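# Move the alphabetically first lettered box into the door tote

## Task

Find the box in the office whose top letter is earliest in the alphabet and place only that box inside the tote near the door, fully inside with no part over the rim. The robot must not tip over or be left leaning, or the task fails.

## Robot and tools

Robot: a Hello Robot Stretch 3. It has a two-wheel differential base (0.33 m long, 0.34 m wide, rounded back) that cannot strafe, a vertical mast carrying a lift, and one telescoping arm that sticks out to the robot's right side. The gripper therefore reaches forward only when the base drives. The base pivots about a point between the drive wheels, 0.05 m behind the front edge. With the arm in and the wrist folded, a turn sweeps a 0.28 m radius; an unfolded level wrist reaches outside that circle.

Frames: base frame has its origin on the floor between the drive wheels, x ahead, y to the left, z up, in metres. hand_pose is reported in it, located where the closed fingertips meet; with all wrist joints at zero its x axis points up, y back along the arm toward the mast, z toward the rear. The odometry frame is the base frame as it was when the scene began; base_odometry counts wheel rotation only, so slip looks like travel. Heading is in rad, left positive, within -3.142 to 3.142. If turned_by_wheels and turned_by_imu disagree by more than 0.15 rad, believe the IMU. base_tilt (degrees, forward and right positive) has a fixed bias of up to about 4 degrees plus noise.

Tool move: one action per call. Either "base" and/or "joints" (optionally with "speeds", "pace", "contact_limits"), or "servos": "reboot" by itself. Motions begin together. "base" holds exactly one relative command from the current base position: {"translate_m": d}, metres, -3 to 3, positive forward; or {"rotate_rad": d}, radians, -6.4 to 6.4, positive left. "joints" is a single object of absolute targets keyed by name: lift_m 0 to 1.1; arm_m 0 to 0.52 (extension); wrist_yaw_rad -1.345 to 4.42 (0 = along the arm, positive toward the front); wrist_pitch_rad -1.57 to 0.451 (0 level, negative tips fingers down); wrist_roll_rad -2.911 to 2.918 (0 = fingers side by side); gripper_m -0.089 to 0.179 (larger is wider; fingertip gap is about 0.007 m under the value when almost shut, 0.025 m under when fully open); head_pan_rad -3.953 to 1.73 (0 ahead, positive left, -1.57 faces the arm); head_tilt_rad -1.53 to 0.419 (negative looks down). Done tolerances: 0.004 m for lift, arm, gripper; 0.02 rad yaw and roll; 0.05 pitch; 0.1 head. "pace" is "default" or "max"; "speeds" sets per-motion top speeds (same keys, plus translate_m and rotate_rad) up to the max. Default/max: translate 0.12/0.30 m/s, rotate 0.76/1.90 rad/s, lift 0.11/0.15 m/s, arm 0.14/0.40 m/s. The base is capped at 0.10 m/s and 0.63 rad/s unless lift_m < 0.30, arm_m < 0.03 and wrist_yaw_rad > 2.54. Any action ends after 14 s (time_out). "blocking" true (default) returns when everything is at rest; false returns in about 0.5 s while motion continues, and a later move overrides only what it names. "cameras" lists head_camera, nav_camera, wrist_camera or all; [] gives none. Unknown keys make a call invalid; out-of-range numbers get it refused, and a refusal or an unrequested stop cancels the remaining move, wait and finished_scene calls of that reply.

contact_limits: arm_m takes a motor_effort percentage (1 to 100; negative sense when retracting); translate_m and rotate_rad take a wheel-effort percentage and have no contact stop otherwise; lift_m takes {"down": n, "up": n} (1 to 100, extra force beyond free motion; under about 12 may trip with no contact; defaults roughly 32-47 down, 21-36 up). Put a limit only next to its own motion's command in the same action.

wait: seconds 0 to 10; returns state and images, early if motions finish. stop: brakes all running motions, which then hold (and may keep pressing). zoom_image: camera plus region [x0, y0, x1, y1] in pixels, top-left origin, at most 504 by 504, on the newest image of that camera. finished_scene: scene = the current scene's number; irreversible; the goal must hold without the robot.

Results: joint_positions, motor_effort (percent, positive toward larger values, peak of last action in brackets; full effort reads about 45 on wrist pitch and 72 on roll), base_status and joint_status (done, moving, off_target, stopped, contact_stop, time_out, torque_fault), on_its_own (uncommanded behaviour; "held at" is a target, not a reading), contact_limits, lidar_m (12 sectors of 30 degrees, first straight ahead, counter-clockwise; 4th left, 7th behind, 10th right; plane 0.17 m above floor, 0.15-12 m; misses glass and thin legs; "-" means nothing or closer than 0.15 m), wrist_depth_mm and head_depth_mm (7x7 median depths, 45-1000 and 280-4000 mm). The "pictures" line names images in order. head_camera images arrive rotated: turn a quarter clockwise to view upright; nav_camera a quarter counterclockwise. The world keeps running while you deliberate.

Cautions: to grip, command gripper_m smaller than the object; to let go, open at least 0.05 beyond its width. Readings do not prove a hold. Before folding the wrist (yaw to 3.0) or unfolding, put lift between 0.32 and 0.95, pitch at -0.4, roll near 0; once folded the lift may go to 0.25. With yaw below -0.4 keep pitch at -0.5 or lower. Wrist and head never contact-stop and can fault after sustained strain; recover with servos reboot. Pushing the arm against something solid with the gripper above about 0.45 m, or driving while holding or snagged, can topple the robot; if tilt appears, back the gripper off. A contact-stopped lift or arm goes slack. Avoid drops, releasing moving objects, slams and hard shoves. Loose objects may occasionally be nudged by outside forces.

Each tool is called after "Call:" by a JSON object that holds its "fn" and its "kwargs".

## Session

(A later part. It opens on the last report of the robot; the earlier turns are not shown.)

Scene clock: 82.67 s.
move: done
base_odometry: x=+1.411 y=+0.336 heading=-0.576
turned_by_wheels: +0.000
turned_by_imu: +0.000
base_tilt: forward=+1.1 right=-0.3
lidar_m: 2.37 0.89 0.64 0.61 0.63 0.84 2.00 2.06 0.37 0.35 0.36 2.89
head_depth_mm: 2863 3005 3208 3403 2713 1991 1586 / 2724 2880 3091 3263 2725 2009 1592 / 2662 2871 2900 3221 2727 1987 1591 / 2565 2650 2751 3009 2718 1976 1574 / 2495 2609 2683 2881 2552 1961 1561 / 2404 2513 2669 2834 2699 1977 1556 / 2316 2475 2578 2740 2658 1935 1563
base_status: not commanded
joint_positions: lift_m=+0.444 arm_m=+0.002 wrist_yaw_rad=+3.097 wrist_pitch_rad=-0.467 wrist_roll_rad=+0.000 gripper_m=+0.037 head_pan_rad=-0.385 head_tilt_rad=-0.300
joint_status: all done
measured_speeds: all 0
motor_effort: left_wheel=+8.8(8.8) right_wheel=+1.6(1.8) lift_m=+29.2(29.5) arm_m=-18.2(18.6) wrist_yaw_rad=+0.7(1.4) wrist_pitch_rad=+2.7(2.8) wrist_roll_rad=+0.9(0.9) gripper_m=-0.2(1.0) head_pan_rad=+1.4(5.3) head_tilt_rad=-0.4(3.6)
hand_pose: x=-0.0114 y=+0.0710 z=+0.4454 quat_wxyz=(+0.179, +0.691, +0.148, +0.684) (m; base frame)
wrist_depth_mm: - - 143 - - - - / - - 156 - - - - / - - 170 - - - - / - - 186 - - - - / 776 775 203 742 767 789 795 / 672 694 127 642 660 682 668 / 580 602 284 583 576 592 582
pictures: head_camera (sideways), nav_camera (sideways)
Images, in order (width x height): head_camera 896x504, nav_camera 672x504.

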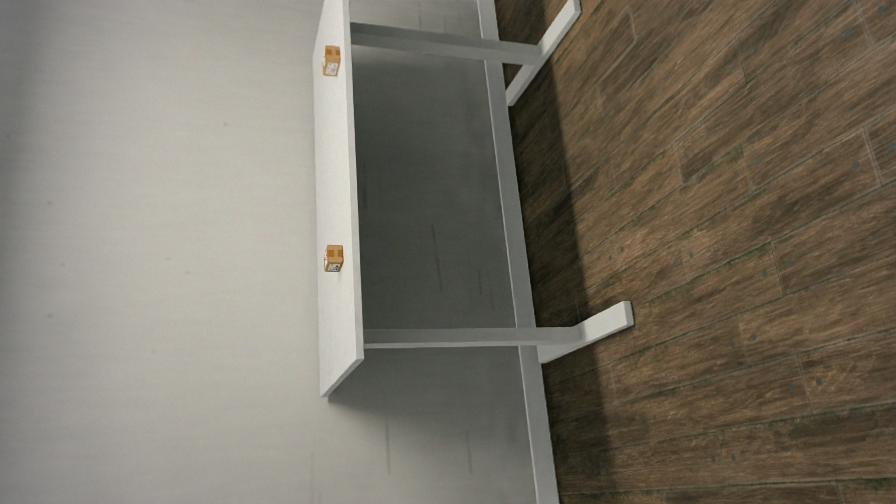

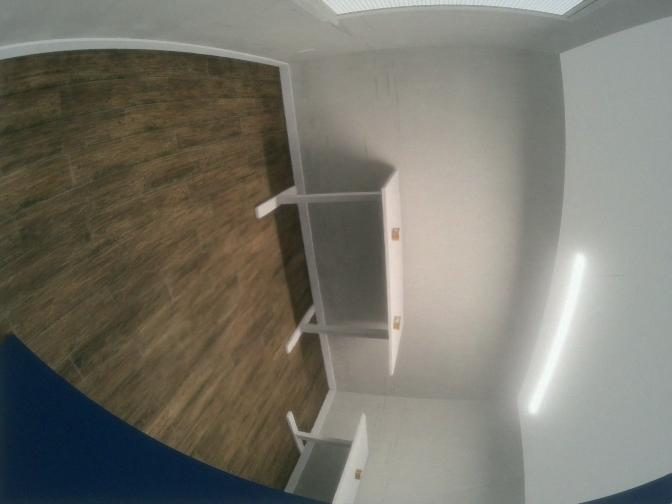

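Call:
{"fn": "zoom_image", "kwargs": {"camera": "head_camera", "region": [310, 35, 350, 85]}}

Call:
{"fn": "zoom_image", "kwargs": {"camera": "head_camera", "region": [310, 235, 350, 285]}}

Scaled by 10.080 from the camera's 896x504 image, which has a finer 1280x720 frame.

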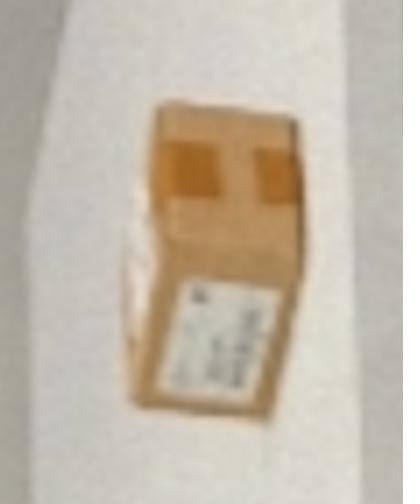

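Scaled by 10.080 from the camera's 896x504 image, which has a finer 1280x720 frame.

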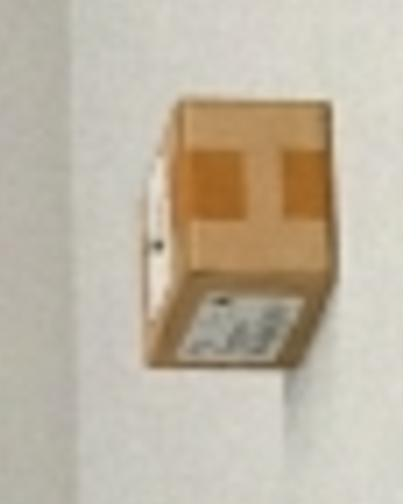

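Call:
{"fn": "move", "kwargs": {"base": {"translate_m": 1.0}, "joints": {"head_pan_rad": -0.4, "head_tilt_rad": -0.45}, "cameras": ["head_camera", "nav_camera"]}}

Call:
{"fn": "move", "kwargs": {"joints": {"head_pan_rad": -1.4, "head_tilt_rad": -0.35}, "cameras": ["head_camera", "nav_camera"]}}

Scene clock: 100.67 s.
move: done
base_odometry: x=+2.250 y=-0.208 heading=-0.575
turned_by_wheels: +0.000
turned_by_imu: +0.001
base_tilt: forward=+1.0 right=-0.1
lidar_m: 1.77 0.93 0.67 0.64 0.66 0.88 2.20 0.87 1.44 2.73 2.18 1.40
head_depth_mm: 1795 1921 1522 2384 2152 1688 1397 / 1740 1867 1274 2273 2123 1694 1394 / 1676 1799 1376 2155 2123 1686 1392 / 1612 1724 1362 1969 1907 1679 1375 / 1549 1670 1797 1968 2080 1654 1381 / 1520 1615 1752 1896 2030 1681 1382 / 1461 1571 1691 1802 1949 1679 1364
base_status: done
joint_positions: lift_m=+0.444 arm_m=+0.002 wrist_yaw_rad=+3.097 wrist_pitch_rad=-0.467 wrist_roll_rad=+0.000 gripper_m=+0.037 head_pan_rad=-0.400 head_tilt_rad=-0.451
joint_status: all done
measured_speeds: all 0
motor_effort: left_wheel=+13.4(17.9) right_wheel=-3.1(7.6) lift_m=+28.8(29.6) arm_m=-16.3(18.2) wrist_yaw_rad=+1.2(1.4) wrist_pitch_rad=+2.6(2.9) wrist_roll_rad=+0.8(1.2) gripper_m=-0.7(1.5) head_pan_rad=-4.0(4.6) head_tilt_rad=+2.9(4.0)
hand_pose: x=-0.0114 y=+0.0710 z=+0.4454 quat_wxyz=(+0.179, +0.691, +0.148, +0.684) (m; base frame)
wrist_depth_mm: - - 143 - - - - / - - 156 - - - - / - - 171 - - - - / - - 185 - - - - / 778 776 204 766 766 812 808 / 679 682 128 638 667 683 686 / 586 598 283 584 581 596 586
pictures: head_camera (sideways), nav_camera (sideways)
Images, in order (width x height): head_camera 896x504, nav_camera 672x504.

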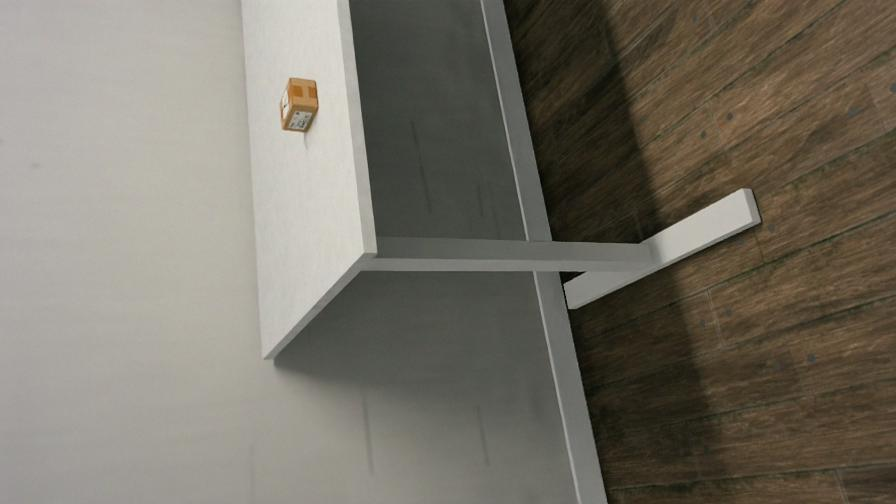

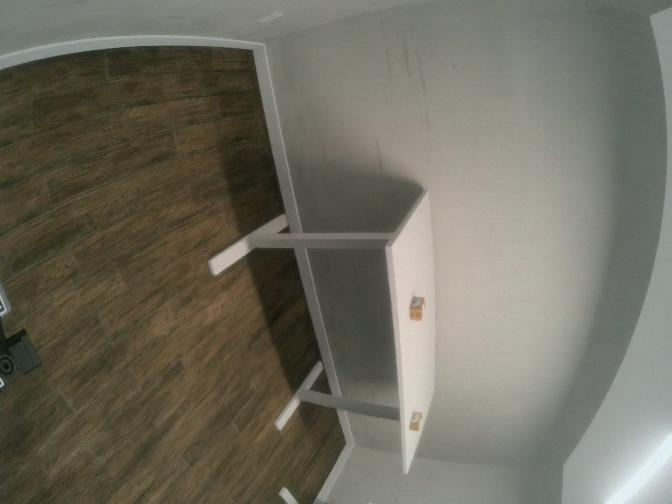

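Scene clock: 101.73 s.
move: done
base_odometry: x=+2.250 y=-0.208 heading=-0.575
turned_by_wheels: +0.000
turned_by_imu: +0.000
base_tilt: forward=+1.1 right=-0.1
lidar_m: 1.77 0.93 0.67 0.64 0.66 0.88 2.19 0.87 1.45 2.71 2.18 1.40
head_depth_mm: 2630 2728 2877 3102 2547 1847 1518 / 2711 2825 2924 3163 2494 1877 1498 / 2714 2906 2989 3213 2486 1865 1497 / 2745 2972 3041 3276 2485 1872 1492 / 2832 2990 3145 3306 2460 1848 1508 / 2863 3018 3286 3392 2487 1876 1491 / 2943 3076 3318 3465 2441 1835 1495
base_status: not commanded
joint_positions: lift_m=+0.444 arm_m=+0.002 wrist_yaw_rad=+3.097 wrist_pitch_rad=-0.467 wrist_roll_rad=+0.000 gripper_m=+0.037 head_pan_rad=-1.424 head_tilt_rad=-0.350
joint_status: all done
measured_speeds: all 0
motor_effort: left_wheel=+13.3(13.4) right_wheel=-3.3(3.9) lift_m=+29.0(29.2) arm_m=-16.2(16.7) wrist_yaw_rad=+0.7(1.6) wrist_pitch_rad=+2.6(2.6) wrist_roll_rad=+0.7(1.0) gripper_m=+0.3(1.0) head_pan_rad=-1.2(5.4) head_tilt_rad=+3.1(5.3)
hand_pose: x=-0.0114 y=+0.0710 z=+0.4454 quat_wxyz=(+0.179, +0.691, +0.148, +0.684) (m; base frame)
wrist_depth_mm: - - 143 - - - - / - - 155 - - - - / - - 171 - - - - / - - 186 - - - - / 762 774 203 747 764 814 794 / 674 669 127 629 662 672 666 / 588 597 283 586 576 585 588
pictures: head_camera (sideways), nav_camera (sideways)
Images, in order (width x height): head_camera 896x504, nav_camera 672x504.

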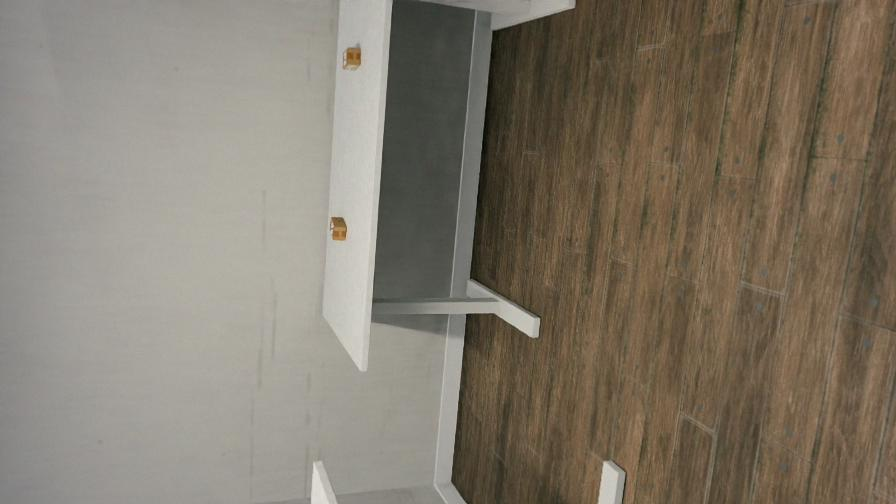

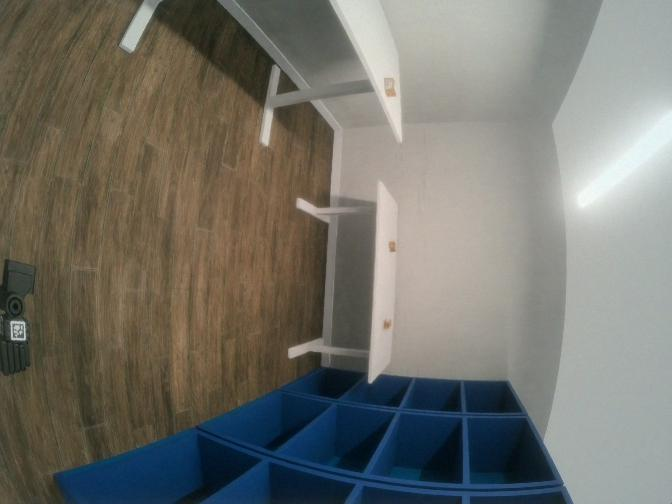

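Call:
{"fn": "move", "kwargs": {"base": {"translate_m": 0.45}, "joints": {"head_pan_rad": -0.55, "head_tilt_rad": -0.5}, "cameras": ["head_camera", "nav_camera"]}}

Call:
{"fn": "zoom_image", "kwargs": {"camera": "nav_camera", "region": [168, 0, 672, 504]}}

Scene clock: 111.10 s.
move: done
base_odometry: x=+2.628 y=-0.453 heading=-0.575
turned_by_wheels: +0.000
turned_by_imu: +0.001
base_tilt: forward=+1.0 right=-0.2
lidar_m: 1.32 0.95 0.68 0.65 0.67 0.90 1.37 1.29 1.72 2.67 1.92 0.99
head_depth_mm: 1515 1638 957 2086 2002 1600 1339 / 1423 1551 1074 835 2009 1612 1345 / 1354 1477 1069 789 1948 1595 1332 / 1286 1385 1068 1089 1265 1469 1329 / 1217 1318 1141 1584 1755 1596 1343 / 1166 1253 1352 1480 1642 1594 1330 / 1117 1193 1279 1406 1539 1604 1330
base_status: done
joint_positions: lift_m=+0.444 arm_m=+0.002 wrist_yaw_rad=+3.097 wrist_pitch_rad=-0.467 wrist_roll_rad=+0.000 gripper_m=+0.037 head_pan_rad=-0.550 head_tilt_rad=-0.500
joint_status: all done
measured_speeds: all 0
motor_effort: left_wheel=+11.2(17.9) right_wheel=-1.8(7.5) lift_m=+28.6(29.1) arm_m=-15.1(16.2) wrist_yaw_rad=+1.1(1.4) wrist_pitch_rad=+2.4(2.9) wrist_roll_rad=+0.8(1.1) gripper_m=-0.2(1.4) head_pan_rad=-3.6(4.9) head_tilt_rad=-3.3(4.4)
hand_pose: x=-0.0114 y=+0.0710 z=+0.4454 quat_wxyz=(+0.179, +0.691, +0.148, +0.684) (m; base frame)
wrist_depth_mm: - - 143 - - - - / - - 156 - - - - / - - 171 - - - - / - - 186 - - - - / 778 797 203 768 814 787 791 / 667 671 128 632 656 681 672 / 579 606 282 580 569 583 584
pictures: head_camera (sideways), nav_camera (sideways)
Images, in order (width x height): head_camera 896x504, nav_camera 672x504.

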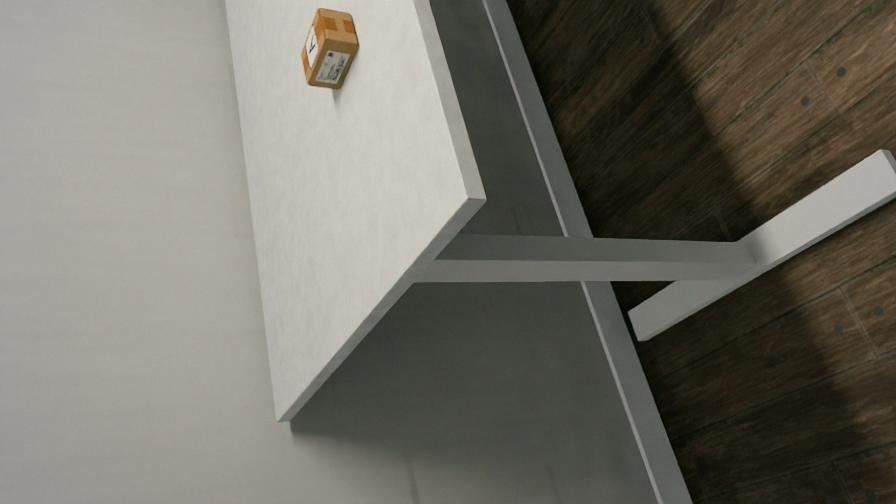

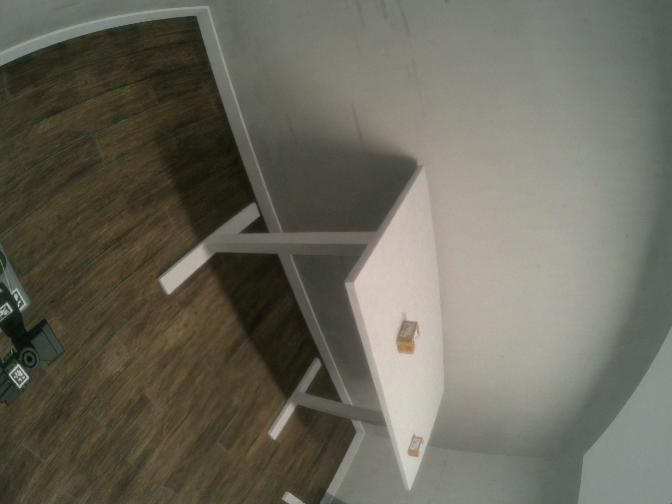

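Scaled by 1.000.

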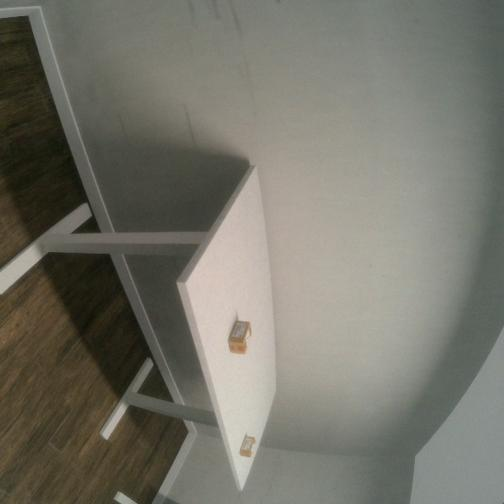

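Call:
{"fn": "move", "kwargs": {"joints": {"head_pan_rad": -0.9, "head_tilt_rad": -0.35}, "cameras": ["head_camera"]}}

Call:
{"fn": "zoom_image", "kwargs": {"camera": "head_camera", "region": [300, 150, 500, 400]}}

Scene clock: 113.80 s.
move: done
base_odometry: x=+2.628 y=-0.453 heading=-0.575
turned_by_wheels: +0.000
turned_by_imu: +0.000
base_tilt: forward=+1.0 right=-0.2
lidar_m: 1.32 0.95 0.68 0.65 0.67 0.90 1.37 1.29 1.72 2.67 1.93 0.99
head_depth_mm: 2641 2905 2926 3263 2488 1884 1501 / 2230 2453 1975 1982 2201 1871 1497 / 2000 2134 1937 1164 2449 1872 1496 / 1758 1875 1900 996 2275 1868 1494 / 1594 1692 1705 987 2047 1857 1485 / 1452 1539 1572 987 774 1829 1485 / 1334 1409 1455 977 768 1147 1247
base_status: not commanded
joint_positions: lift_m=+0.444 arm_m=+0.002 wrist_yaw_rad=+3.097 wrist_pitch_rad=-0.467 wrist_roll_rad=+0.000 gripper_m=+0.037 head_pan_rad=-0.909 head_tilt_rad=-0.355
joint_status: all done
measured_speeds: all 0
motor_effort: left_wheel=+11.2(11.4) right_wheel=-1.0(1.6) lift_m=+28.5(28.8) arm_m=-14.3(15.0) wrist_yaw_rad=+0.4(1.3) wrist_pitch_rad=+2.3(2.8) wrist_roll_rad=+0.8(1.1) gripper_m=+0.5(0.7) head_pan_rad=-4.1(4.3) head_tilt_rad=+3.3(5.0)
hand_pose: x=-0.0114 y=+0.0710 z=+0.4454 quat_wxyz=(+0.179, +0.691, +0.148, +0.684) (m; base frame)
wrist_depth_mm: - - 143 - - - - / - - 155 - - - - / - - 171 - - - - / - - 186 - - - - / 769 808 202 766 789 785 811 / 678 671 128 641 661 673 674 / 583 598 281 588 572 592 589
pictures: head_camera (sideways)
Images, in order (width x height): head_camera 896x504.

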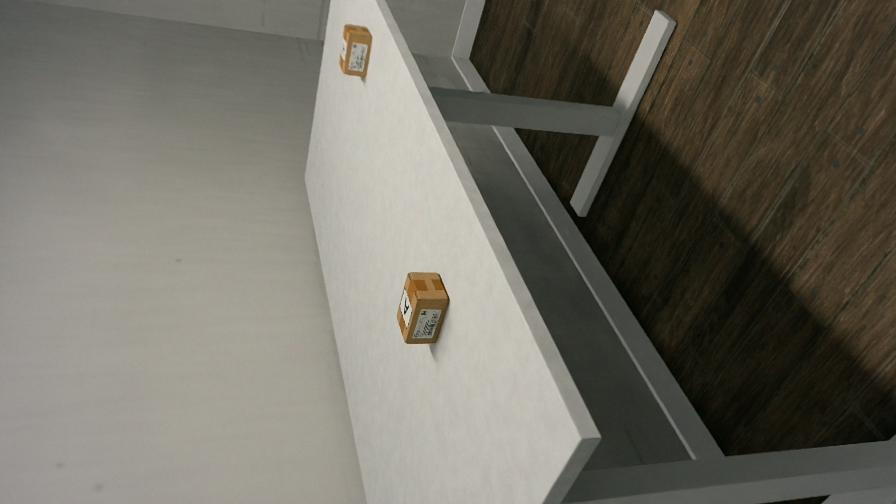

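Scaled by 2.016 from the camera's 896x504 image, which has a finer 1280x720 frame.

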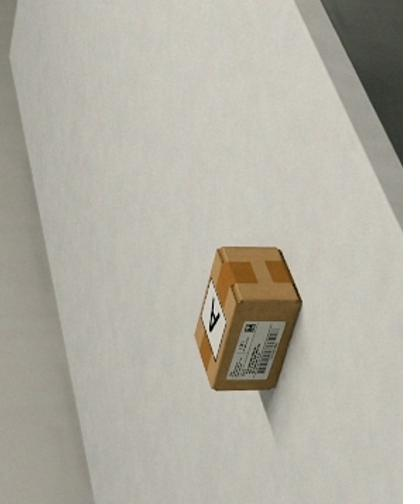

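Call:
{"fn": "zoom_image", "kwargs": {"camera": "head_camera", "region": [390, 260, 460, 360]}}

Call:
{"fn": "zoom_image", "kwargs": {"camera": "head_camera", "region": [325, 10, 385, 90]}}

Scaled by 5.040 from the camera's 896x504 image, which has a finer 1280x720 frame.

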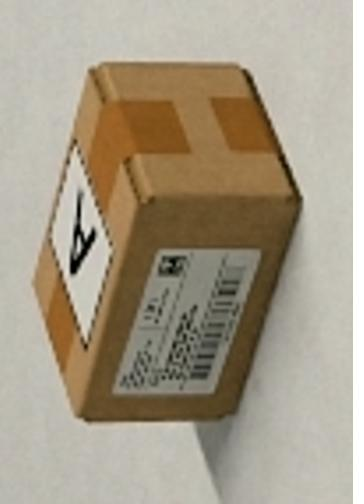

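Scaled by 6.300 from the camera's 896x504 image, which has a finer 1280x720 frame.

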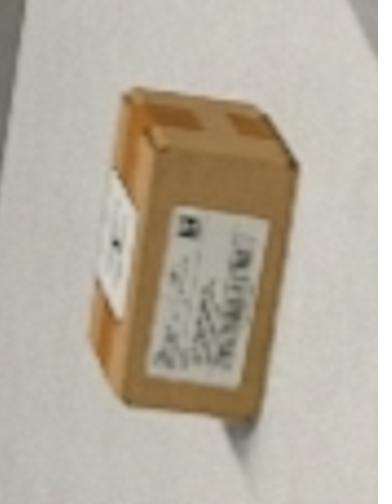

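Call:
{"fn": "move", "kwargs": {"base": {"translate_m": -0.1}, "cameras": []}}

Call:
{"fn": "move", "kwargs": {"base": {"rotate_rad": 1.571}, "joints": {"head_pan_rad": -1.57, "head_tilt_rad": -0.4}, "cameras": ["head_camera"]}}

Call:
{"fn": "move", "kwargs": {"base": {"translate_m": -0.55}, "cameras": ["head_camera", "nav_camera"]}}

Scene clock: 162.37 s.
move: done
base_odometry: x=+2.544 y=-0.399 heading=-0.575
turned_by_wheels: +0.000
turned_by_imu: +0.001
base_tilt: forward=+1.0 right=-0.1
lidar_m: 1.42 0.95 0.68 0.65 0.67 0.89 1.38 1.19 1.66 2.68 1.97 1.08
head_depth_mm: 2781 3016 3020 3266 2518 1891 1510 / 2398 2646 2028 3044 2391 1869 1508 / 2113 2270 2007 2552 2384 1862 1499 / 1872 2027 1956 1173 2349 1867 1487 / 1702 1792 1817 1034 2126 1861 1500 / 1557 1635 1678 994 1936 1848 1491 / 1430 1498 1536 991 1737 1789 1357
base_status: done
joint_positions: lift_m=+0.444 arm_m=+0.002 wrist_yaw_rad=+3.097 wrist_pitch_rad=-0.467 wrist_roll_rad=+0.000 gripper_m=+0.037 head_pan_rad=-0.900 head_tilt_rad=-0.350
joint_status: not commanded
measured_speeds: all 0
motor_effort: left_wheel=-0.8(8.3) right_wheel=-8.2(14.0) lift_m=+28.5(28.8) arm_m=-13.5(14.3) wrist_yaw_rad=+1.0(1.3) wrist_pitch_rad=+2.7(2.9) wrist_roll_rad=+0.9(1.0) gripper_m=-0.2(1.3) head_pan_rad=+2.9(4.2) head_tilt_rad=+3.8(4.9)
hand_pose: x=-0.0114 y=+0.0710 z=+0.4454 quat_wxyz=(+0.179, +0.691, +0.148, +0.684) (m; base frame)
wrist_depth_mm: - - 143 - - - - / - - 156 - - - - / - - 171 - - - - / - - 186 - - - - / 768 766 204 788 800 812 803 / 675 669 128 629 661 687 687 / 585 602 282 589 575 576 590
pictures: none
No camera images: "cameras" was empty.

Scene clock: 165.97 s.
move: done
base_odometry: x=+2.544 y=-0.399 heading=+0.996
turned_by_wheels: +1.570
turned_by_imu: +1.566
base_tilt: forward=+0.9 right=-0.1
lidar_m: 0.65 0.66 0.88 1.47 1.19 1.66 2.68 1.98 1.09 1.41 0.96 0.68
head_depth_mm: 1195 1281 1371 1493 1617 1717 1421 / 1209 1289 1385 1496 1619 1709 1447 / 1213 1276 1377 1491 1634 1706 1440 / 1215 1295 1378 1502 1638 1703 1434 / 1206 1287 1399 1506 1629 1725 1439 / 1215 1302 1390 1497 1624 1740 1443 / 1224 1301 1396 1500 1658 1750 1430
base_status: done
joint_positions: lift_m=+0.444 arm_m=+0.002 wrist_yaw_rad=+3.097 wrist_pitch_rad=-0.467 wrist_roll_rad=+0.000 gripper_m=+0.037 head_pan_rad=-1.573 head_tilt_rad=-0.400
joint_status: all done
measured_speeds: all 0
motor_effort: left_wheel=-11.5(15.8) right_wheel=+10.2(14.6) lift_m=+27.9(28.7) arm_m=-20.5(20.7) wrist_yaw_rad=+1.0(1.3) wrist_pitch_rad=+2.5(2.8) wrist_roll_rad=+0.6(1.1) gripper_m=-0.3(1.3) head_pan_rad=+2.2(5.2) head_tilt_rad=-1.2(4.1)
hand_pose: x=-0.0114 y=+0.0710 z=+0.4454 quat_wxyz=(+0.179, +0.691, +0.148, +0.684) (m; base frame)
wrist_depth_mm: - - 146 - - - - / - - 159 - - - - / - - 172 - - - - / - - 189 - - 962 - / 780 804 204 797 804 809 771 / 687 696 127 630 652 677 653 / 586 609 279 585 572 596 581
pictures: head_camera (sideways)
Images, in order (width x height): head_camera 896x504.

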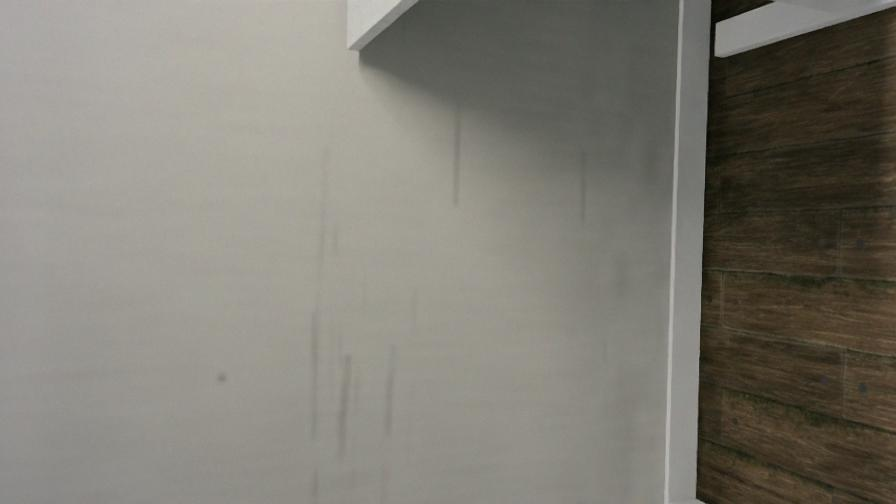

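Scene clock: 172.57 s.
move: done
base_odometry: x=+2.244 y=-0.860 heading=+0.996
turned_by_wheels: +0.000
turned_by_imu: +0.001
base_tilt: forward=+1.0 right=-0.1
lidar_m: 1.19 1.22 1.62 1.15 1.62 1.95 2.14 1.54 1.52 0.99 1.48 1.25
head_depth_mm: 1217 1304 1379 903 1648 1725 1455 / 1224 1315 1378 828 1655 1733 1452 / 1229 1314 1383 893 1657 1750 1440 / 1232 1310 1381 889 1149 1607 1370 / 1229 1303 1390 883 1672 1749 1432 / 1240 1314 1412 1492 1671 1745 1435 / 1239 1320 1434 1556 1674 1762 1436
base_status: done
joint_positions: lift_m=+0.444 arm_m=+0.002 wrist_yaw_rad=+3.097 wrist_pitch_rad=-0.467 wrist_roll_rad=+0.000 gripper_m=+0.037 head_pan_rad=-1.570 head_tilt_rad=-0.400
joint_status: not commanded
measured_speeds: all 0
motor_effort: left_wheel=-4.9(17.4) right_wheel=-4.1(7.5) lift_m=+28.2(28.6) arm_m=-18.8(20.6) wrist_yaw_rad=+0.9(1.3) wrist_pitch_rad=+2.5(2.9) wrist_roll_rad=+0.8(1.1) gripper_m=+0.3(1.6) head_pan_rad=+2.6(4.7) head_tilt_rad=-1.3(3.2)
hand_pose: x=-0.0114 y=+0.0710 z=+0.4454 quat_wxyz=(+0.179, +0.691, +0.148, +0.684) (m; base frame)
wrist_depth_mm: - - 146 - - - - / - - 158 - - - - / - - 172 - - - - / - - 189 - - - - / 805 800 204 790 798 790 790 / 685 687 127 636 660 684 683 / 583 609 282 585 568 581 589
pictures: head_camera (sideways), nav_camera (sideways)
Images, in order (width x height): head_camera 896x504, nav_camera 672x504.

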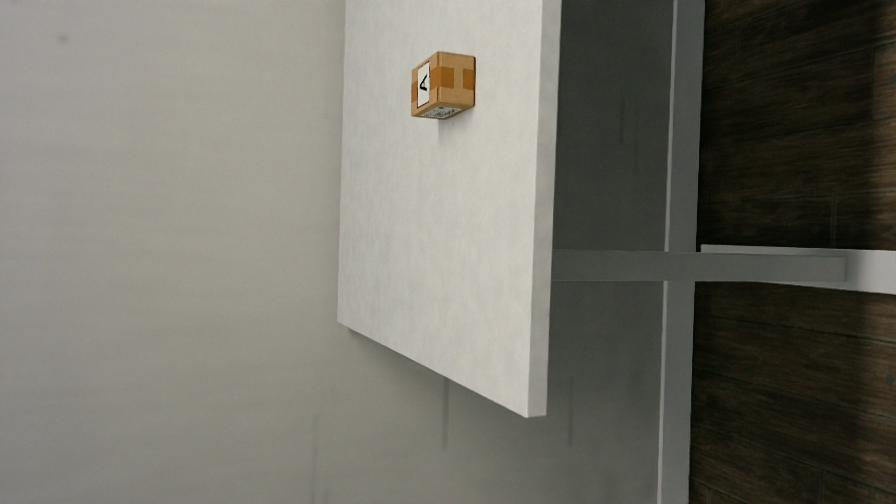

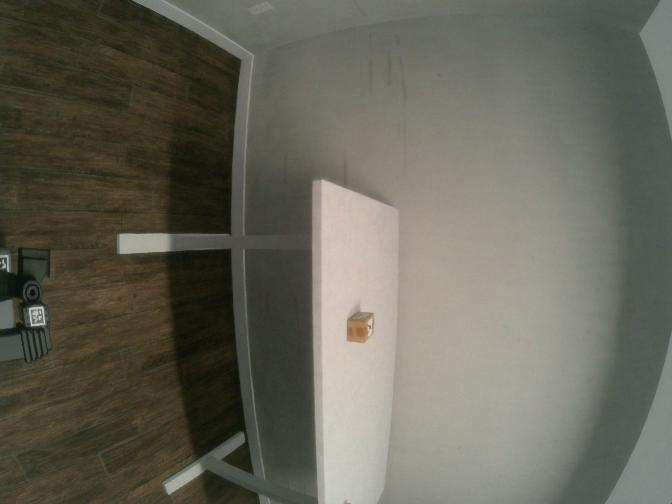

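Call:
{"fn": "zoom_image", "kwargs": {"camera": "head_camera", "region": [400, 40, 490, 130]}}

Scaled by 5.600 from the camera's 896x504 image, which has a finer 1280x720 frame.

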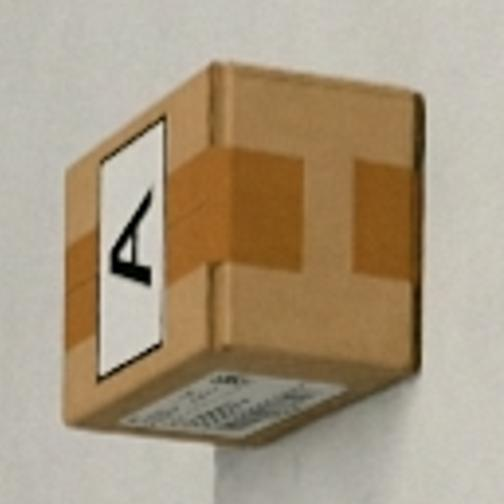

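Call:
{"fn": "move", "kwargs": {"joints": {"wrist_yaw_rad": 0.0, "wrist_pitch_rad": -0.4, "gripper_m": 0.15}, "cameras": []}}

Call:
{"fn": "move", "kwargs": {"base": {"translate_m": -0.2}, "joints": {"lift_m": 1.09}}}

Scene clock: 189.20 s.
move: done
base_odometry: x=+2.244 y=-0.860 heading=+0.996
turned_by_wheels: +0.000
turned_by_imu: +0.001
base_tilt: forward=+0.8 right=-0.2
lidar_m: 1.19 1.22 1.62 1.14 1.62 1.94 2.15 1.54 1.52 0.99 1.48 1.25
head_depth_mm: 1225 1302 1374 898 1657 1733 1462 / 1220 1313 1380 829 1658 1739 1434 / 1229 1310 1375 896 1665 1743 1435 / 1232 1314 1394 888 1149 1614 1369 / 1231 1313 1380 883 1673 1760 1432 / 1237 1322 1419 1486 1679 1760 1426 / 1251 1319 1422 1545 1670 1738 1431
base_status: not commanded
joint_positions: lift_m=+0.444 arm_m=+0.002 wrist_yaw_rad=+0.003 wrist_pitch_rad=-0.420 wrist_roll_rad=+0.000 gripper_m=+0.150 head_pan_rad=-1.570 head_tilt_rad=-0.400
joint_status: all done
measured_speeds: all 0
motor_effort: left_wheel=-4.7(5.1) right_wheel=-3.9(4.3) lift_m=+28.2(28.4) arm_m=-18.0(18.7) wrist_yaw_rad=-2.4(4.8) wrist_pitch_rad=+3.5(6.4) wrist_roll_rad=+0.8(1.1) gripper_m=-0.5(88.7) head_pan_rad=+3.0(4.2) head_tilt_rad=-1.9(3.0)
hand_pose: x=-0.0207 y=-0.3708 z=+0.4557 quat_wxyz=(+0.692, +0.149, -0.691, -0.147) (m; base frame)
wrist_depth_mm: - - - - - - - / - - - - - - - / - - - - - - - / - - - - - - - / 818 890 853 862 860 833 850 / 742 122 711 701 728 120 695 / 106 564 602 614 604 574 583
pictures: none
No camera images: "cameras" was empty.

Scene clock: 195.90 s.
move: done
base_odometry: x=+2.136 y=-1.028 heading=+0.995
turned_by_wheels: +0.000
turned_by_imu: +0.002
base_tilt: forward=+0.8 right=-0.4
lidar_m: 1.39 1.42 1.19 1.31 1.58 1.78 1.95 2.15 1.39 1.02 1.02 1.46
head_depth_mm: 1240 1289 - - - - - / 1237 1296 - - - - - / 1238 1294 - - - - - / 1239 1319 1388 818 717 1776 1426 / 1243 1317 1388 884 709 1706 1409 / 1246 1330 1384 874 1162 1659 1362 / 1241 1334 1411 873 1683 1755 1423
base_status: done
joint_positions: lift_m=+1.090 arm_m=+0.002 wrist_yaw_rad=+0.003 wrist_pitch_rad=-0.419 wrist_roll_rad=+0.000 gripper_m=+0.150 head_pan_rad=-1.570 head_tilt_rad=-0.400
joint_status: all done
measured_speeds: all 0
motor_effort: left_wheel=-12.3(16.4) right_wheel=+4.0(9.2) lift_m=+29.7(32.8) arm_m=-16.2(18.1) wrist_yaw_rad=-2.3(2.9) wrist_pitch_rad=+3.4(3.9) wrist_roll_rad=+0.8(1.2) gripper_m=-0.4(1.1) head_pan_rad=+3.0(4.3) head_tilt_rad=-1.9(3.2)
hand_pose: x=-0.0208 y=-0.3710 z=+1.1024 quat_wxyz=(+0.692, +0.148, -0.691, -0.146) (m; base frame)
wrist_depth_mm: - - - - - - - / - - - - - - - / - - - 591 - - - / - - - - - - - / - - - - - - - / - 122 - - - 119 - / - - - - - - -
pictures: head_camera (sideways), nav_camera (sideways), wrist_camera
Images, in order (width x height): head_camera 896x504, nav_camera 672x504, wrist_camera 644x364.

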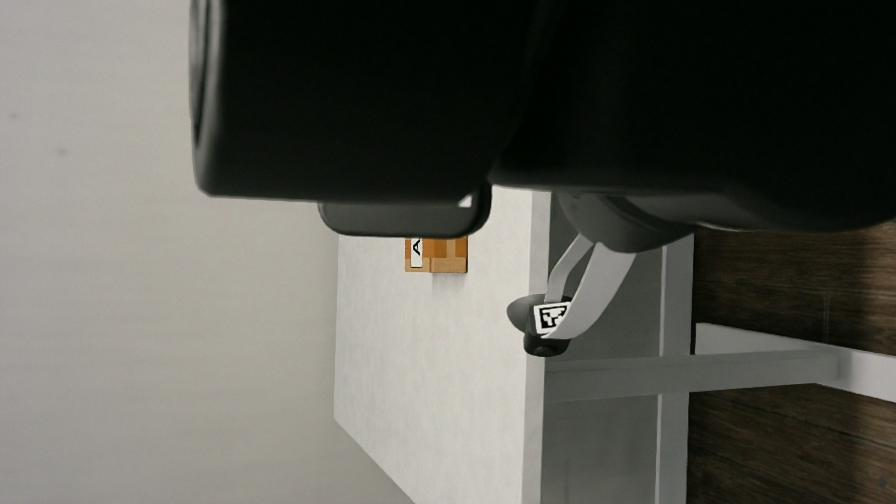

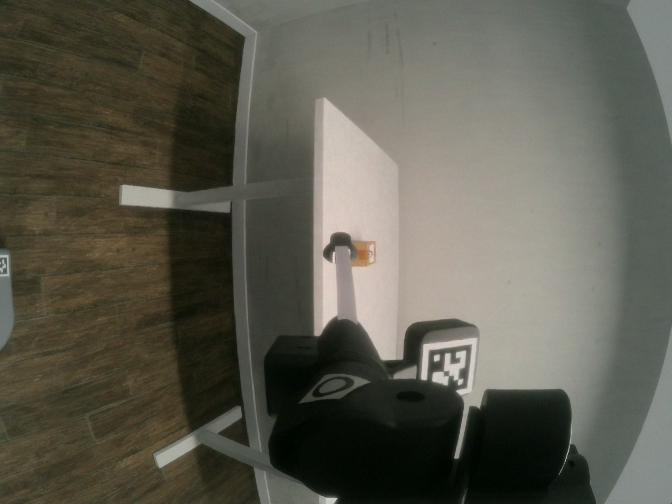

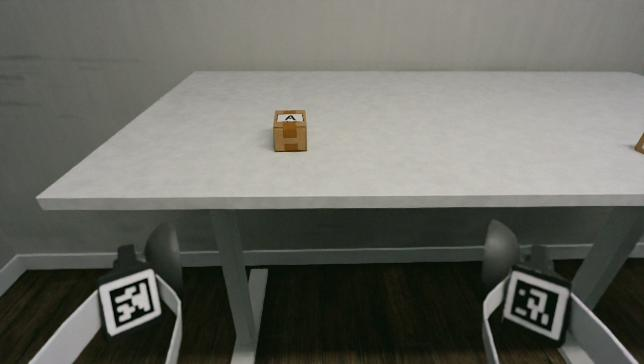

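Call:
{"fn": "move", "kwargs": {"base": {"translate_m": 0.05}, "joints": {"lift_m": 1.06, "wrist_pitch_rad": -0.3}, "cameras": ["wrist_camera"]}}

Scene clock: 209.43 s.
move: done
base_odometry: x=+2.163 y=-0.986 heading=+0.995
turned_by_wheels: +0.000
turned_by_imu: +0.001
base_tilt: forward=+1.0 right=-0.2
lidar_m: 1.34 1.38 1.18 1.17 1.61 1.82 2.00 1.46 1.43 1.01 1.49 1.41
head_depth_mm: 1231 1311 1377 - - - - / 1233 1312 1387 - - - - / 1226 1316 1396 - - - - / 1240 1320 1385 942 1654 1698 1443 / 1234 1321 1391 879 711 1603 1369 / 1242 1329 1399 878 1652 1758 1428 / 1243 1324 1439 869 1670 1754 1436
base_status: done
joint_positions: lift_m=+1.060 arm_m=+0.002 wrist_yaw_rad=+0.003 wrist_pitch_rad=-0.321 wrist_roll_rad=+0.000 gripper_m=+0.150 head_pan_rad=-1.570 head_tilt_rad=-0.400
joint_status: all done
measured_speeds: all 0
motor_effort: left_wheel=+2.0(8.5) right_wheel=+8.0(13.4) lift_m=+20.7(23.0) arm_m=-15.5(16.4) wrist_yaw_rad=-2.0(2.3) wrist_pitch_rad=+3.9(6.8) wrist_roll_rad=+0.8(1.0) gripper_m=-0.4(1.2) head_pan_rad=+2.3(3.8) head_tilt_rad=-1.3(2.9)
hand_pose: x=-0.0208 y=-0.3822 z=+1.0949 quat_wxyz=(+0.698, +0.114, -0.697, -0.112) (m; base frame)
wrist_depth_mm: - - - - - - - / - - - - - - - / - - - - - - - / - - - - - - - / - 148 - - - 146 - / - 122 - - - 120 - / - - - - - - -
pictures: wrist_camera
Images, in order (width x height): wrist_camera 644x364.

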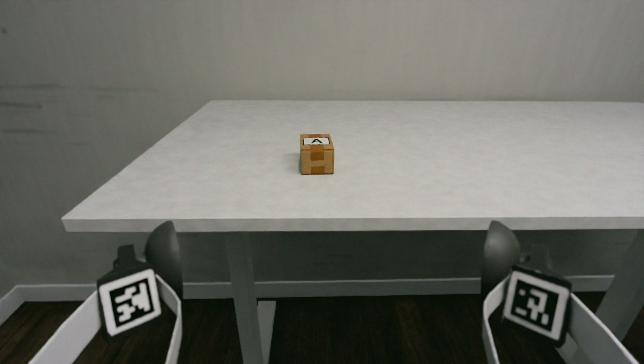

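Call:
{"fn": "move", "kwargs": {"base": {"translate_m": 0.012}, "joints": {"arm_m": 0.2}, "cameras": ["wrist_camera"]}}

Scene clock: 231.47 s.
move: done
base_odometry: x=+2.169 y=-0.976 heading=+0.995
turned_by_wheels: +0.000
turned_by_imu: +0.001
base_tilt: forward=+0.7 right=-0.1
lidar_m: 1.33 1.36 1.18 1.17 1.61 1.83 2.02 1.45 1.44 1.00 1.49 1.39
head_depth_mm: 1222 1291 - - 1642 1728 1450 / 1232 1296 - 290 1657 1746 1447 / 1235 1314 297 291 1637 1764 1438 / 1238 1317 1393 790 1669 1764 1444 / 1233 1320 1388 878 1162 1342 1364 / 1234 1323 1392 877 1678 1760 1437 / 1246 1331 1425 870 1674 1760 1427
base_status: done
joint_positions: lift_m=+1.060 arm_m=+0.200 wrist_yaw_rad=+0.003 wrist_pitch_rad=-0.321 wrist_roll_rad=+0.000 gripper_m=+0.150 head_pan_rad=-1.570 head_tilt_rad=-0.400
joint_status: all done
measured_speeds: all 0
motor_effort: left_wheel=+4.5(8.4) right_wheel=+6.5(11.0) lift_m=+22.3(22.7) arm_m=+20.8(23.8) wrist_yaw_rad=-2.1(2.3) wrist_pitch_rad=+3.6(4.1) wrist_roll_rad=+0.9(1.2) gripper_m=+0.4(1.4) head_pan_rad=+2.1(4.0) head_tilt_rad=-0.4(3.2)
hand_pose: x=-0.0208 y=-0.5805 z=+1.0950 quat_wxyz=(+0.699, +0.114, -0.697, -0.112) (m; base frame)
wrist_depth_mm: - - - - - - - / - - - - - - - / - - - - - - - / - - - 428 - - - / - 147 409 407 412 144 414 / 358 122 345 348 348 120 347 / - 289 299 300 304 307 304
pictures: wrist_camera
Images, in order (width x height): wrist_camera 644x364.

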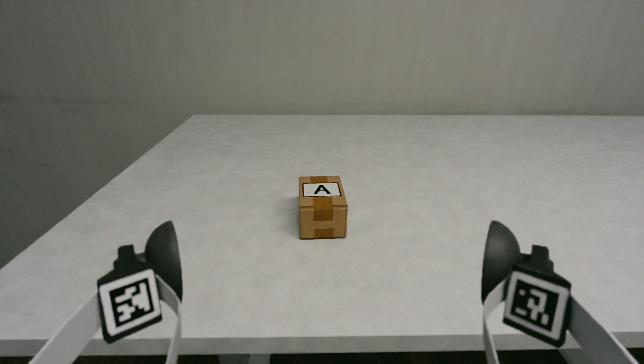

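Call:
{"fn": "move", "kwargs": {"joints": {"lift_m": 0.96, "arm_m": 0.22}, "cameras": ["wrist_camera", "head_camera"]}}

Scene clock: 262.20 s.
move: done
base_odometry: x=+2.169 y=-0.976 heading=+0.995
turned_by_wheels: +0.000
turned_by_imu: +0.001
base_tilt: forward=+0.8 right=-0.1
lidar_m: 1.33 1.36 1.18 1.17 1.61 1.83 2.01 1.45 1.43 1.00 1.49 1.39
head_depth_mm: 1221 1307 1363 346 316 1715 1436 / 1223 1319 1385 320 322 1721 1453 / 1228 1315 1388 342 348 1644 1434 / 1235 1326 1384 872 1665 1760 1428 / 1231 1328 1378 877 1163 1342 1368 / 1242 1319 1397 876 1669 1751 1427 / 1242 1334 1430 875 1681 1749 1431
base_status: not commanded
joint_positions: lift_m=+0.960 arm_m=+0.220 wrist_yaw_rad=+0.003 wrist_pitch_rad=-0.320 wrist_roll_rad=+0.000 gripper_m=+0.150 head_pan_rad=-1.570 head_tilt_rad=-0.400
joint_status: all done
measured_speeds: all 0
motor_effort: left_wheel=+4.3(4.7) right_wheel=+5.8(6.4) lift_m=+21.3(23.7) arm_m=+18.9(23.0) wrist_yaw_rad=-1.9(2.5) wrist_pitch_rad=+3.5(4.0) wrist_roll_rad=+0.8(1.1) gripper_m=+0.3(1.1) head_pan_rad=+2.0(3.9) head_tilt_rad=-1.4(2.5)
hand_pose: x=-0.0208 y=-0.6006 z=+0.9951 quat_wxyz=(+0.699, +0.114, -0.697, -0.112) (m; base frame)
wrist_depth_mm: - - - - - - - / - - - - - - - / - - - 345 - - - / 340 342 345 344 347 349 349 / 259 261 261 261 265 264 264 / 232 122 238 241 245 120 243 / - - - - - - -
pictures: head_camera (sideways), wrist_camera
Images, in order (width x height): head_camera 896x504, wrist_camera 644x364.

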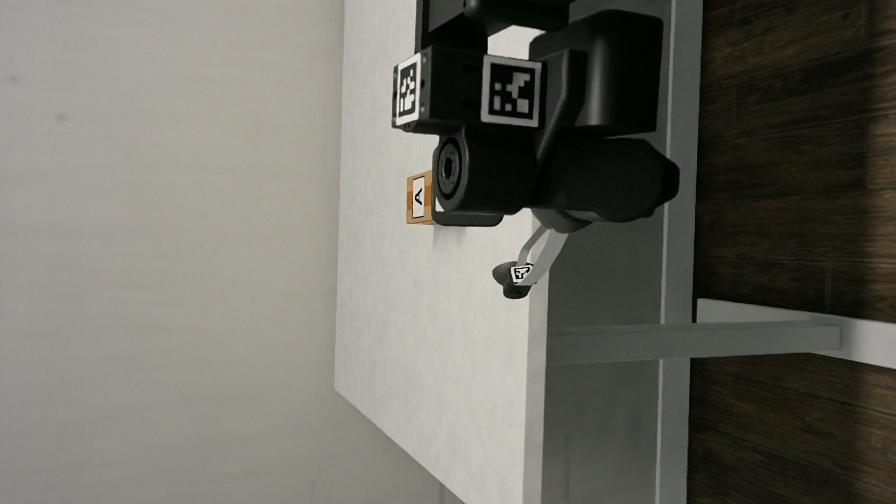

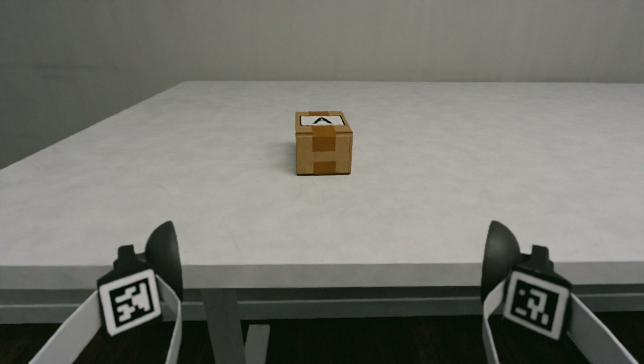

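Call:
{"fn": "move", "kwargs": {"joints": {"lift_m": 0.918}, "cameras": ["wrist_camera"]}}

Call:
{"fn": "move", "kwargs": {"joints": {"arm_m": 0.40}, "contact_limits": {"arm_m": 45}, "cameras": ["wrist_camera"]}}

Scene clock: 278.07 s.
move: done
base_odometry: x=+2.169 y=-0.976 heading=+0.995
turned_by_wheels: +0.000
turned_by_imu: +0.001
base_tilt: forward=+1.2 right=-0.2
lidar_m: 1.33 1.36 1.18 1.16 1.62 1.83 2.02 1.45 1.44 1.01 1.49 1.40
head_depth_mm: 1231 1306 1391 901 330 345 1455 / 1227 1312 1388 891 338 339 1450 / 1235 1315 1390 819 353 367 1433 / 1238 1331 1374 868 713 1696 1427 / 1243 1332 1372 880 1154 1341 1368 / 1239 1326 1397 873 1671 1754 1436 / 1244 1330 1436 875 1690 1760 1429
base_status: not commanded
joint_positions: lift_m=+0.918 arm_m=+0.220 wrist_yaw_rad=+0.003 wrist_pitch_rad=-0.320 wrist_roll_rad=+0.000 gripper_m=+0.150 head_pan_rad=-1.570 head_tilt_rad=-0.400
joint_status: all done
measured_speeds: all 0
motor_effort: left_wheel=+4.4(4.7) right_wheel=+6.0(6.5) lift_m=+20.6(23.2) arm_m=+8.3(11.6) wrist_yaw_rad=-2.1(2.2) wrist_pitch_rad=+3.7(3.9) wrist_roll_rad=+0.8(1.1) gripper_m=-0.3(1.1) head_pan_rad=+2.4(4.4) head_tilt_rad=-1.8(2.4)
hand_pose: x=-0.0208 y=-0.6006 z=+0.9532 quat_wxyz=(+0.699, +0.114, -0.697, -0.112) (m; base frame)
wrist_depth_mm: - - - - - - - / - - - 331 - - - / 359 336 366 332 368 376 378 / 250 252 251 254 254 254 256 / 218 212 220 222 223 218 227 / - 122 - - - 120 - / - - - - - - -
pictures: wrist_camera
Images, in order (width x height): wrist_camera 644x364.

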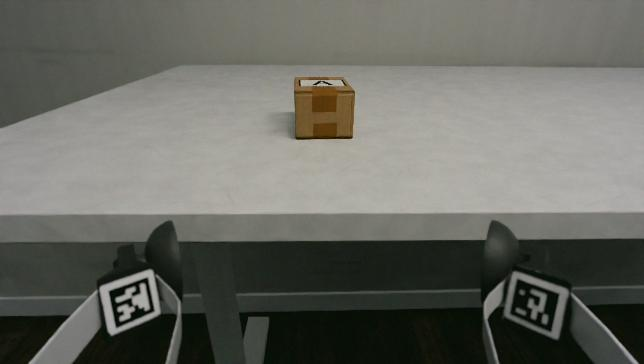

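Scene clock: 280.63 s.
move: done
base_odometry: x=+2.169 y=-0.976 heading=+0.995
turned_by_wheels: +0.000
turned_by_imu: -0.027
base_tilt: forward=+0.9 right=+0.0
lidar_m: 1.33 1.36 1.78 1.17 1.60 1.82 2.01 2.01 1.43 1.01 1.01 1.42
head_depth_mm: 1236 1323 1402 407 324 1760 1439 / 1236 1314 1383 500 1663 1768 1436 / 1232 1319 1378 519 1676 1770 1437 / 1233 1320 1364 812 1678 1751 1431 / 1226 1320 1384 869 1641 1682 1388 / 1234 1324 1379 869 1162 1691 1389 / 1237 1325 1410 865 1662 1735 1408
base_status: not commanded
joint_positions: lift_m=+0.918 arm_m=+0.400 wrist_yaw_rad=+0.006 wrist_pitch_rad=-0.284 wrist_roll_rad=+0.011 gripper_m=+0.150 head_pan_rad=-1.569 head_tilt_rad=-0.404
joint_status: all done
measured_speeds: all 0
motor_effort: left_wheel=-0.9(7.8) right_wheel=+2.8(11.0) lift_m=+19.4(24.3) arm_m=+20.4(41.4) wrist_yaw_rad=-4.8(26.5) wrist_pitch_rad=-3.1(17.8) wrist_roll_rad=-2.8(4.5) gripper_m=-0.1(2.1) head_pan_rad=+2.0(3.6) head_tilt_rad=+1.9(3.1)
contact_limits: arm_m 45 (drawing in: default 38, maximum 55; extending or still: default 47, maximum 70)
hand_pose: x=-0.0201 y=-0.7842 z=+0.9619 quat_wxyz=(+0.697, +0.102, -0.703, -0.099) (m; base frame)
wrist_depth_mm: - - - - - - - / - - - - - - - / 395 397 227 359 394 357 392 / 288 286 176 190 284 282 281 / 211 211 174 180 210 210 210 / 176 124 167 167 167 122 160 / - 121 139 139 138 134 129
pictures: wrist_camera
Images, in order (width x height): wrist_camera 644x364.

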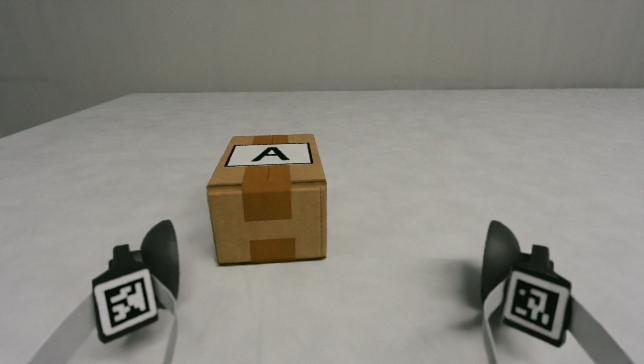

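Call:
{"fn": "move", "kwargs": {"joints": {"lift_m": 0.94}, "cameras": ["wrist_camera", "head_camera"]}}

Scene clock: 285.10 s.
move: done
base_odometry: x=+2.169 y=-0.976 heading=+0.995
turned_by_wheels: +0.000
turned_by_imu: +0.001
base_tilt: forward=+0.9 right=-0.2
lidar_m: 1.33 1.36 1.78 1.17 1.60 1.82 2.01 2.00 1.43 1.01 1.02 1.42
head_depth_mm: 1237 1314 1387 389 698 1746 1453 / 1232 1319 1392 490 1677 1760 1438 / 1232 1322 1392 516 1661 1760 1449 / 1233 1319 1392 816 1671 1767 1445 / 1231 1314 1372 880 1648 1697 1398 / 1227 1323 1371 875 1152 1690 1401 / 1228 1315 1413 873 1656 1741 1428
base_status: not commanded
joint_positions: lift_m=+0.940 arm_m=+0.400 wrist_yaw_rad=+0.003 wrist_pitch_rad=-0.315 wrist_roll_rad=+0.005 gripper_m=+0.150 head_pan_rad=-1.569 head_tilt_rad=-0.400
joint_status: all done
measured_speeds: all 0
motor_effort: left_wheel=-0.7(0.9) right_wheel=+2.6(3.2) lift_m=+29.6(31.2) arm_m=-19.5(19.5) wrist_yaw_rad=-2.5(4.8) wrist_pitch_rad=+2.5(3.2) wrist_roll_rad=-0.8(3.2) gripper_m=-0.7(1.4) head_pan_rad=+0.1(2.0) head_tilt_rad=+3.7(5.1)
contact_limits: arm_m 45 (drawing in: default 38, maximum 55; extending or still: default 47, maximum 70)
hand_pose: x=-0.0207 y=-0.7811 z=+0.9764 quat_wxyz=(+0.697, +0.112, -0.700, -0.110) (m; base frame)
wrist_depth_mm: - - - - - - - / - - - - - - - / 406 404 410 409 410 410 380 / 302 303 205 269 303 304 307 / 228 231 177 185 231 231 229 / 192 123 179 186 186 123 179 / - 145 155 155 155 151 145
pictures: head_camera (sideways), wrist_camera
Images, in order (width x height): head_camera 896x504, wrist_camera 644x364.

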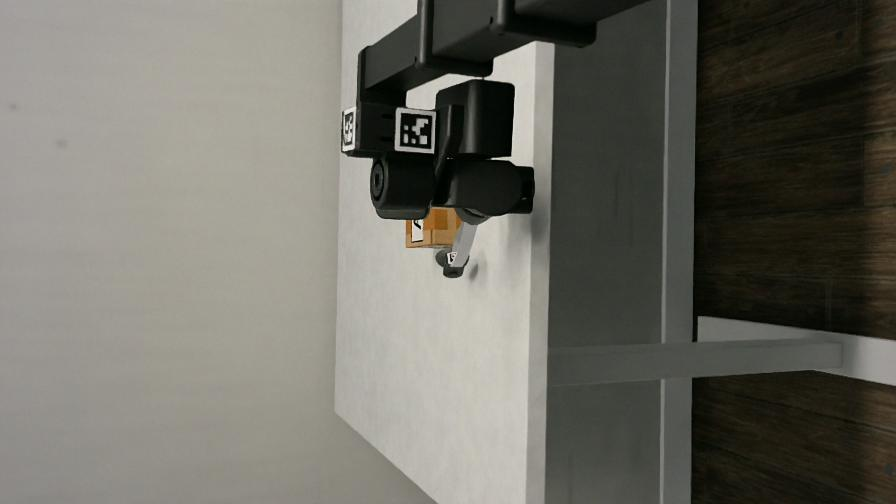

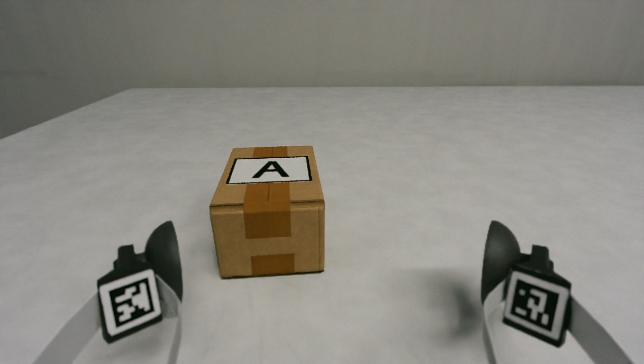

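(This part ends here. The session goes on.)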